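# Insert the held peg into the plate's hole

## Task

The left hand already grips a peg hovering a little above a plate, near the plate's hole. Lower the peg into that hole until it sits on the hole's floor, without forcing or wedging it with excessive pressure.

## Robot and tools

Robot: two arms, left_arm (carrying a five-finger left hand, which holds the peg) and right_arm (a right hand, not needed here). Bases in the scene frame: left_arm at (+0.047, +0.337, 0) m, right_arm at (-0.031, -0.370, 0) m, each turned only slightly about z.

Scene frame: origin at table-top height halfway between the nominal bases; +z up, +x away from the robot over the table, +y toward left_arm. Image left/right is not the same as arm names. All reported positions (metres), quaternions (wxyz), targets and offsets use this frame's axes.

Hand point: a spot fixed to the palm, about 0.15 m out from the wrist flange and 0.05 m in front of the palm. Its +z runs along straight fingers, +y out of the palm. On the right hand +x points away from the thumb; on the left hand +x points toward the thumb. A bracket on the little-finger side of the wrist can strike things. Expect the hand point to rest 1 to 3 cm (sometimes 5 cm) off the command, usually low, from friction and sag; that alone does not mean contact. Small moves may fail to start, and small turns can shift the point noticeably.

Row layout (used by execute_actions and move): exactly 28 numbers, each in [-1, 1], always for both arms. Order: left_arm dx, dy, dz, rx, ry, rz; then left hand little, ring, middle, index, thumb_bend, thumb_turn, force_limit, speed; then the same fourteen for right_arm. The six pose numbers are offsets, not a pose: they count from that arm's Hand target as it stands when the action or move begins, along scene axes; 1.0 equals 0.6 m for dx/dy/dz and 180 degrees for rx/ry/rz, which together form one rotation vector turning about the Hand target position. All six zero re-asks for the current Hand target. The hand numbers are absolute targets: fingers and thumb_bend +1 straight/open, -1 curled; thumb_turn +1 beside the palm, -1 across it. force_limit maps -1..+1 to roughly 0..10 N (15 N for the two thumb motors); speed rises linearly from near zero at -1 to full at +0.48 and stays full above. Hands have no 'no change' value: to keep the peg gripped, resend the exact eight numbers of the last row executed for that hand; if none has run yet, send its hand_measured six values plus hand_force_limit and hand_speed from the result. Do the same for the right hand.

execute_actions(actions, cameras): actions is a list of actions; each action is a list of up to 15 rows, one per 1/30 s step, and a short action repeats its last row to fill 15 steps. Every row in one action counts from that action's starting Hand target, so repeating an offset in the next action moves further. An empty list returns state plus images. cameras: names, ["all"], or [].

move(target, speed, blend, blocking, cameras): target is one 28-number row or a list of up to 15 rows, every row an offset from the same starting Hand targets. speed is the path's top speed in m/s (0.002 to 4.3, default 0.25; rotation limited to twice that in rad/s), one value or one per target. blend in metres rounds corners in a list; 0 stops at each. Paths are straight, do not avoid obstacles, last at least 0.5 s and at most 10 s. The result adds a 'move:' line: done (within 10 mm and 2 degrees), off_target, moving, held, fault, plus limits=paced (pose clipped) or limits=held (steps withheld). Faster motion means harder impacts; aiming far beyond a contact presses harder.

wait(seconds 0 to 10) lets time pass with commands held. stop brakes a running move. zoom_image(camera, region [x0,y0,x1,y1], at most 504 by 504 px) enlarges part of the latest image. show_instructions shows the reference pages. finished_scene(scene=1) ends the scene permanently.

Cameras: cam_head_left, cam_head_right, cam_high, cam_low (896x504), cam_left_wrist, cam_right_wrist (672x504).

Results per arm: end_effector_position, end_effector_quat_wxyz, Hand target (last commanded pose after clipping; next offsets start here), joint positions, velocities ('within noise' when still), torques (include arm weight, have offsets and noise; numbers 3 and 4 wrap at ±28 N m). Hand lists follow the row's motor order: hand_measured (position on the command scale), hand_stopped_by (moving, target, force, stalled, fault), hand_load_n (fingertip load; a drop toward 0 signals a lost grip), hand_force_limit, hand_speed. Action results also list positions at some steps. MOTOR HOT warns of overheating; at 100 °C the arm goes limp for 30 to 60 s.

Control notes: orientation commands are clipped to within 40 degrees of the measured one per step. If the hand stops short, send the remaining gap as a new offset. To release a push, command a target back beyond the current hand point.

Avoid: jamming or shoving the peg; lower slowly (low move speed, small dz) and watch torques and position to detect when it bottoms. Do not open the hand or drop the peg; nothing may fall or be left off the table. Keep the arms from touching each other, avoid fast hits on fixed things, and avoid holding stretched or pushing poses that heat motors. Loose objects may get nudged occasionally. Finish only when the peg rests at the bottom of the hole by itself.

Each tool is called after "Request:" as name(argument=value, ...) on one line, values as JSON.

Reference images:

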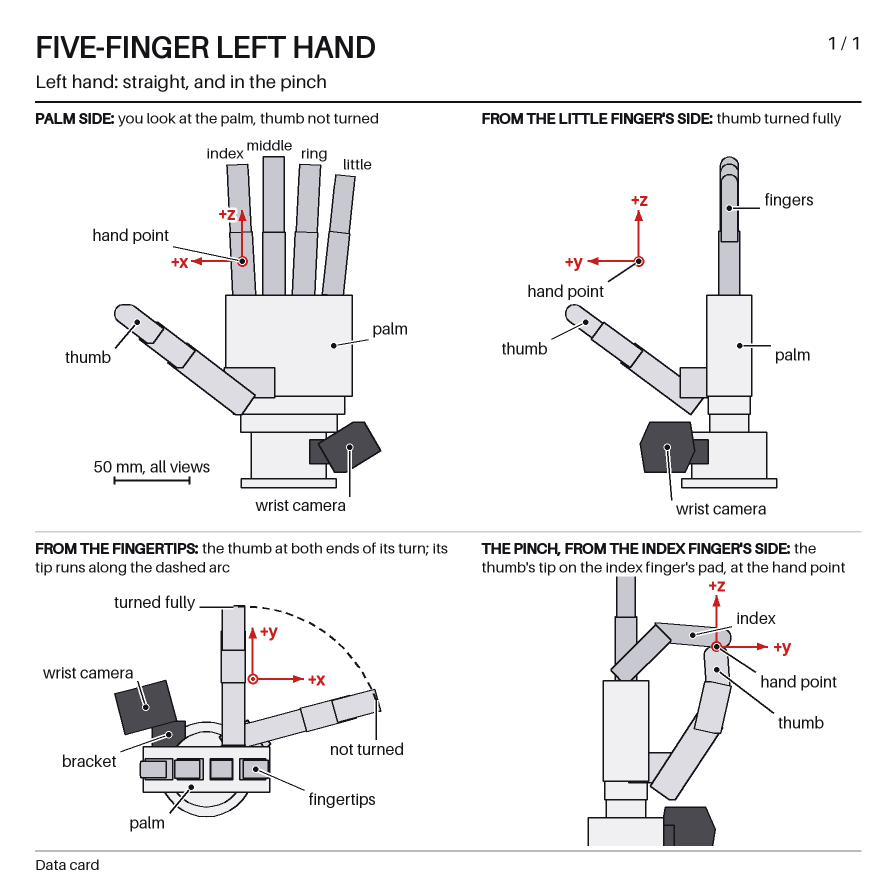

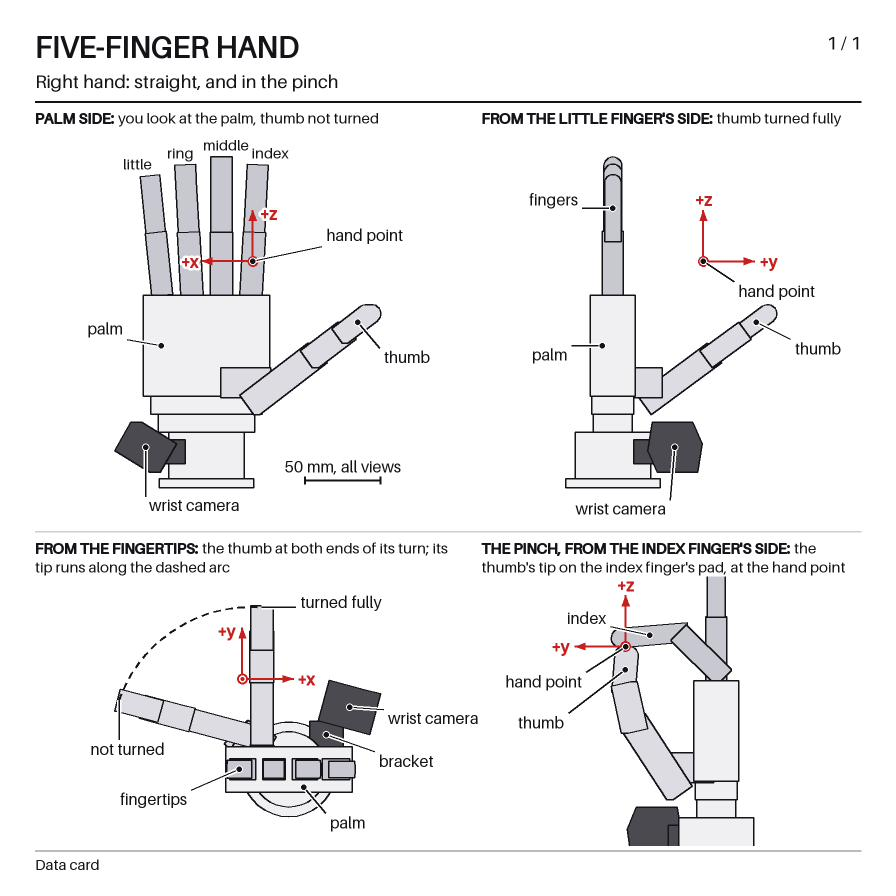

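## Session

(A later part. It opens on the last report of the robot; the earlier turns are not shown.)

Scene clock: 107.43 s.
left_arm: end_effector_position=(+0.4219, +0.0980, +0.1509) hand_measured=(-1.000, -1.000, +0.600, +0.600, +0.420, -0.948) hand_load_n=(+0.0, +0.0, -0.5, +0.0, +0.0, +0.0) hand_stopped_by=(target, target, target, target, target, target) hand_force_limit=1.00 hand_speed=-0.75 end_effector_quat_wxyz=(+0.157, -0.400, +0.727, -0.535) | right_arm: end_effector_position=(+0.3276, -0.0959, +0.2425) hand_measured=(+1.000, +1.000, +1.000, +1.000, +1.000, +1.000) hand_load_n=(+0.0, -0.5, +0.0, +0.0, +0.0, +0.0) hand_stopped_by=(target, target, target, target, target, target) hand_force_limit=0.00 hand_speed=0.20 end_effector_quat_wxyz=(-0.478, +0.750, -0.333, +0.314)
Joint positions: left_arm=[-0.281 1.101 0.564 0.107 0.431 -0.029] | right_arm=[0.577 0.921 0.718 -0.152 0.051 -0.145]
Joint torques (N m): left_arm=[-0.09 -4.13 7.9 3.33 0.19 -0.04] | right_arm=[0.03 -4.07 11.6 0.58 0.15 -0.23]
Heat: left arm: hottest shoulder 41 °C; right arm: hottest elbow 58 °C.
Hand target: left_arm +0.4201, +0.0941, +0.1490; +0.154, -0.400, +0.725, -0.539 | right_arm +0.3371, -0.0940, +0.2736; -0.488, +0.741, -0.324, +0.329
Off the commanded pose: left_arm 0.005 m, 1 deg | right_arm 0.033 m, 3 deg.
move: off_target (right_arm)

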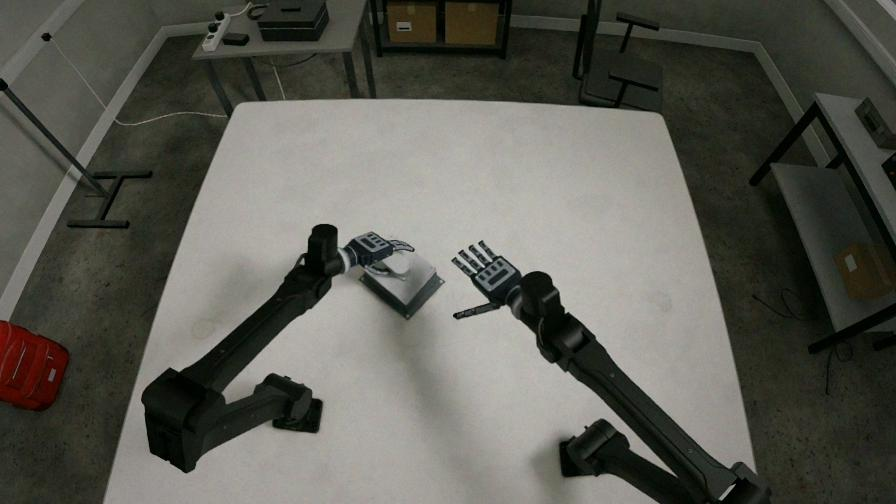

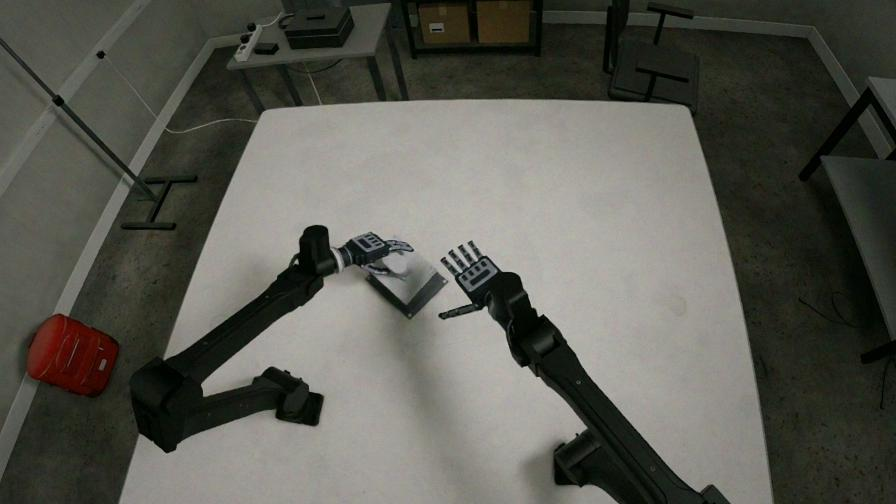

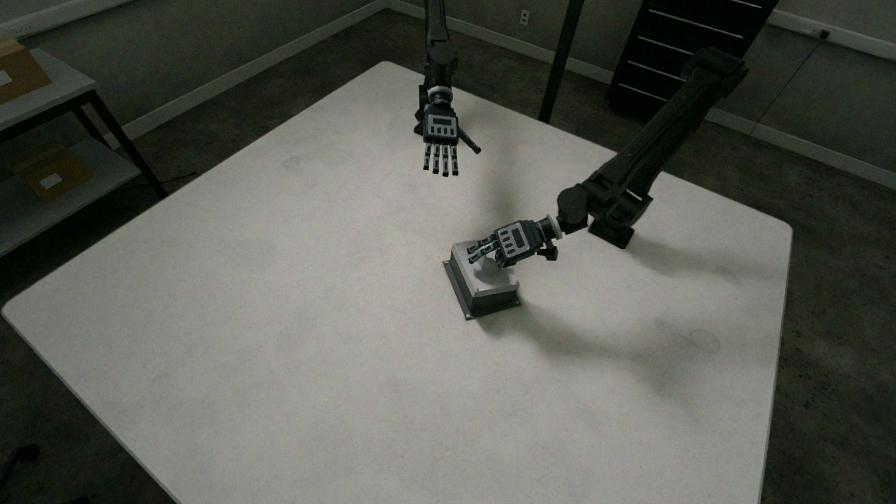

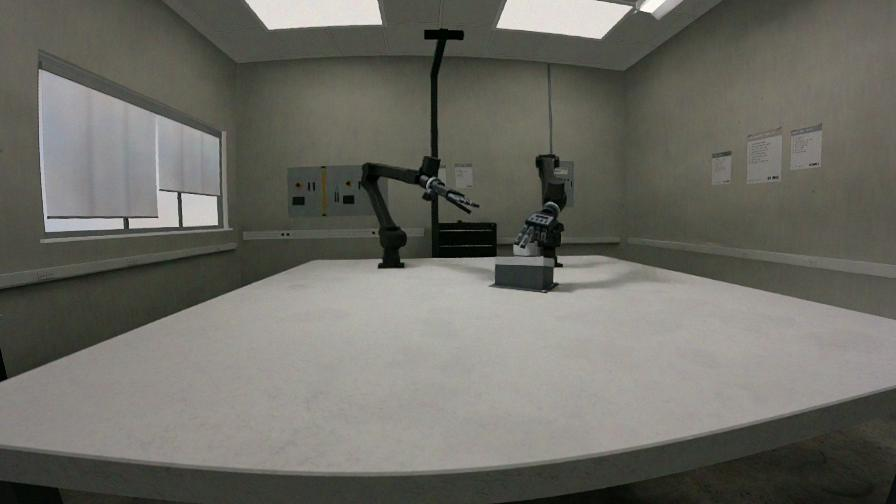

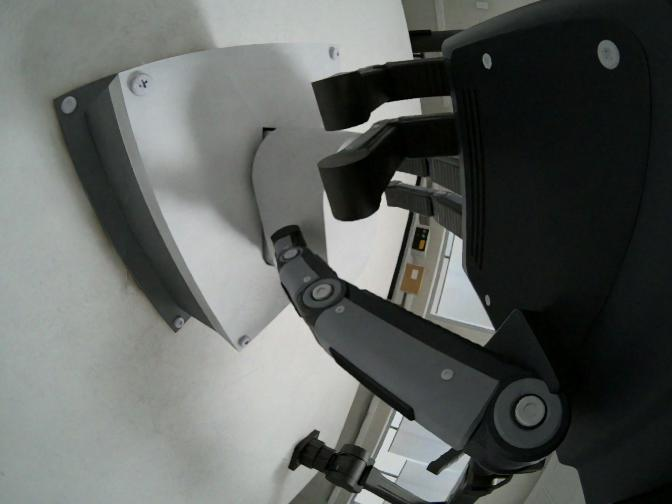

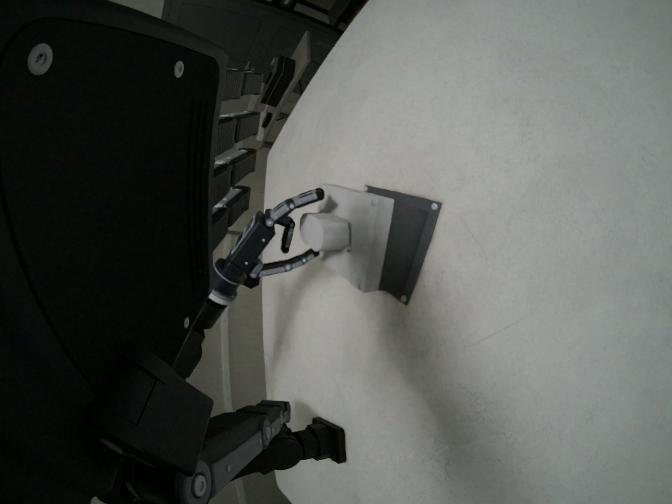

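Request:
move(target=[[0,0,0.004,0,0,0,-1.0,-1.0,0.8,0.8,0.6,-0.948,1.0,-0.4,0,0,0,0,0,0,1,1,1,1,1,1,0,0.2],[-0.006,0.0,0.15,0,0,0,-1.0,-1.0,0.8,0.8,0.6,-0.948,1.0,-0.4,0,0,0,0,0,0,1,1,1,1,1,1,0,0.2]], speed=0.12, cameras=["all"])

Request:
zoom_image(camera="cam_right_wrist", region=[270, 180, 390, 290])

Request:
zoom_image(camera="cam_low", region=[490, 210, 570, 300])

Scene clock: 110.07 s.
left_arm: end_effector_position=(+0.4078, +0.1021, +0.2131) hand_measured=(-1.000, -1.000, +0.800, +0.800, +0.600, -0.948) hand_load_n=(+0.0, +0.0, +0.0, +0.0, +0.0, +0.0) hand_stopped_by=(target, target, target, target, target, target) hand_force_limit=1.00 hand_speed=-0.40 end_effector_quat_wxyz=(+0.149, -0.407, +0.730, -0.528) | right_arm: end_effector_position=(+0.3276, -0.0959, +0.2425) hand_measured=(+1.000, +1.000, +1.000, +1.000, +1.000, +1.000) hand_load_n=(-0.5, +0.0, +0.0, +0.0, -0.5, -0.5) hand_stopped_by=(target, target, target, target, target, target) hand_force_limit=0.00 hand_speed=0.20 end_effector_quat_wxyz=(-0.478, +0.750, -0.333, +0.314)
Joint positions: left_arm=[-0.282 0.967 0.673 -0.16 0.431 -0.033] | right_arm=[0.577 0.921 0.718 -0.152 0.051 -0.145]
Joint torques (N m): left_arm=[-0.21 -3.6 14.16 1.48 0.09 -0.03] | right_arm=[0.03 -4.07 11.6 0.59 0.15 -0.23]
Heat: left arm: hottest elbow 42 °C; right arm: hottest elbow 58 °C.
Hand target: left_arm +0.4166, +0.0941, +0.2391; +0.154, -0.400, +0.725, -0.539 | right_arm +0.3371, -0.0940, +0.2736; -0.488, +0.741, -0.324, +0.329
Off the commanded pose: left_arm 0.028 m, 2 deg | right_arm 0.033 m, 3 deg.
move: off_target (left_arm, right_arm)

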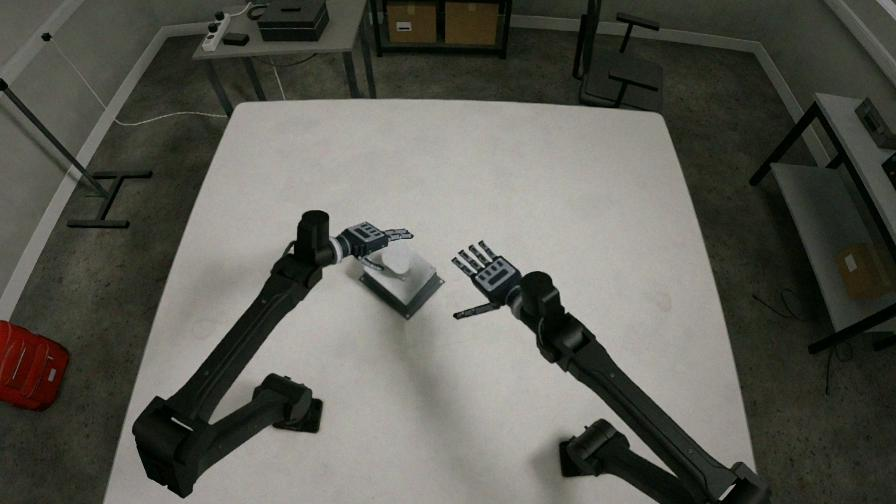

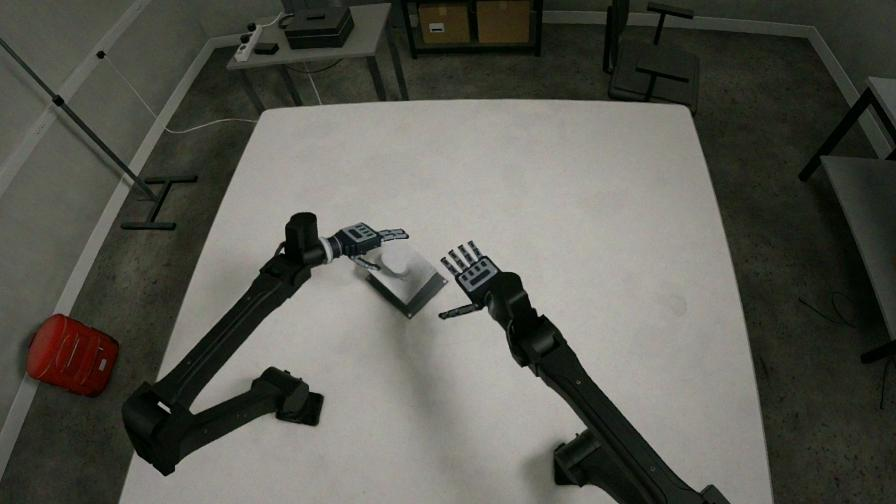

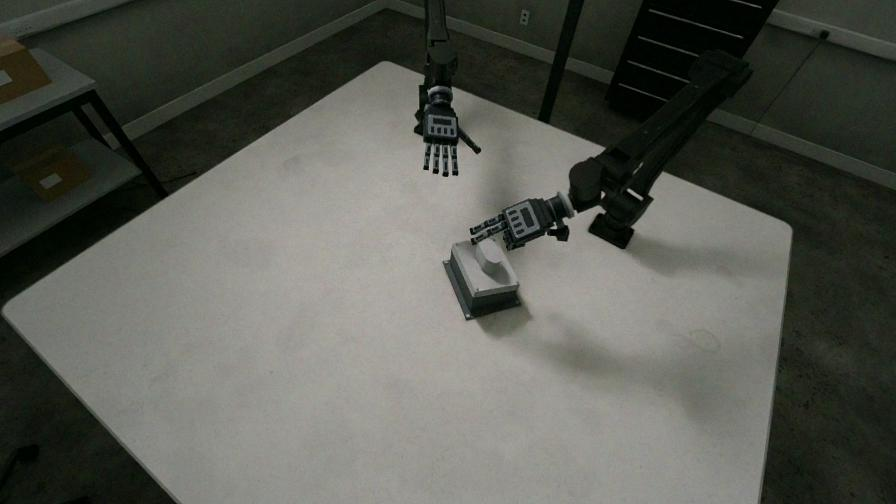

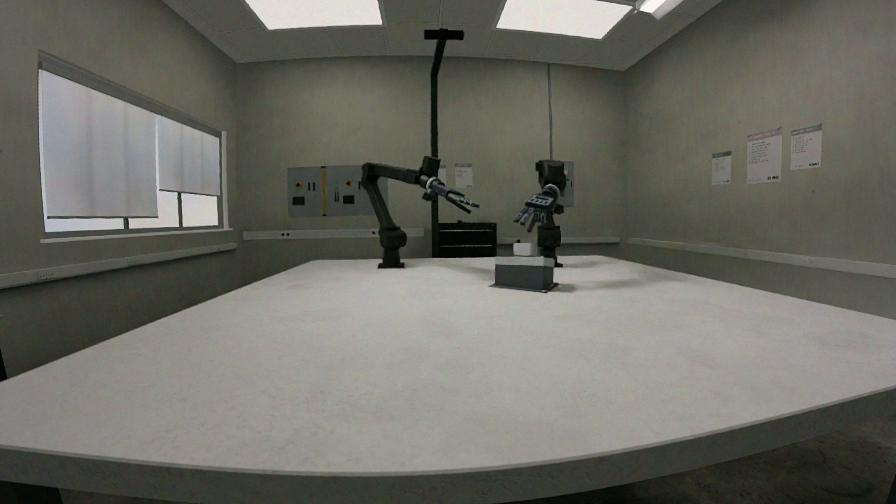

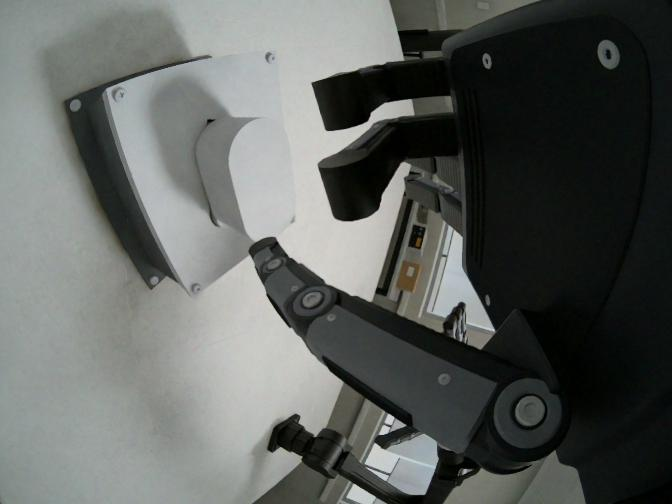

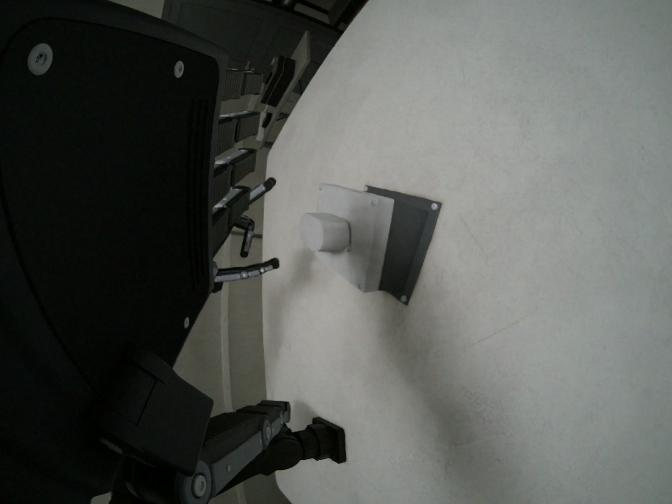

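Scaled by 4.200 from the camera's 672x504 image, which has a finer 960x720 frame.

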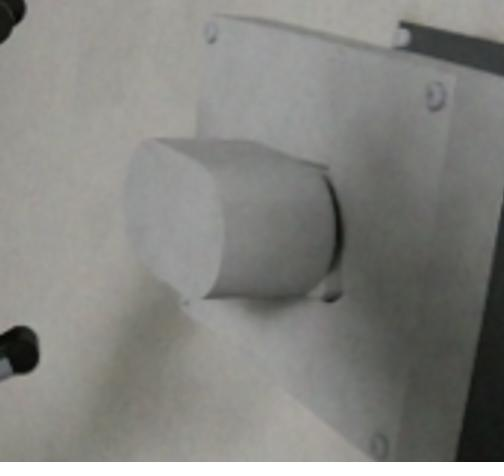

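Scaled by 5.600 from the camera's 896x504 image, which has a finer 1280x720 frame.

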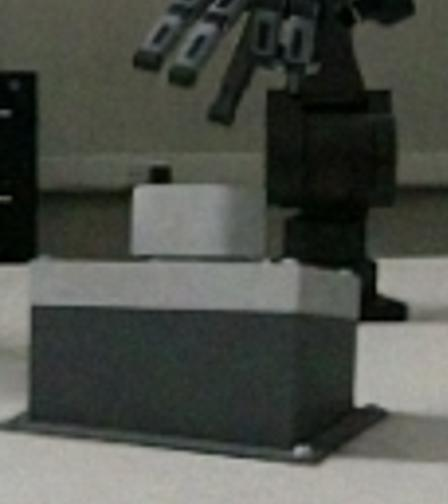

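Request:
finished_scene()

The scene is finished: the task was done.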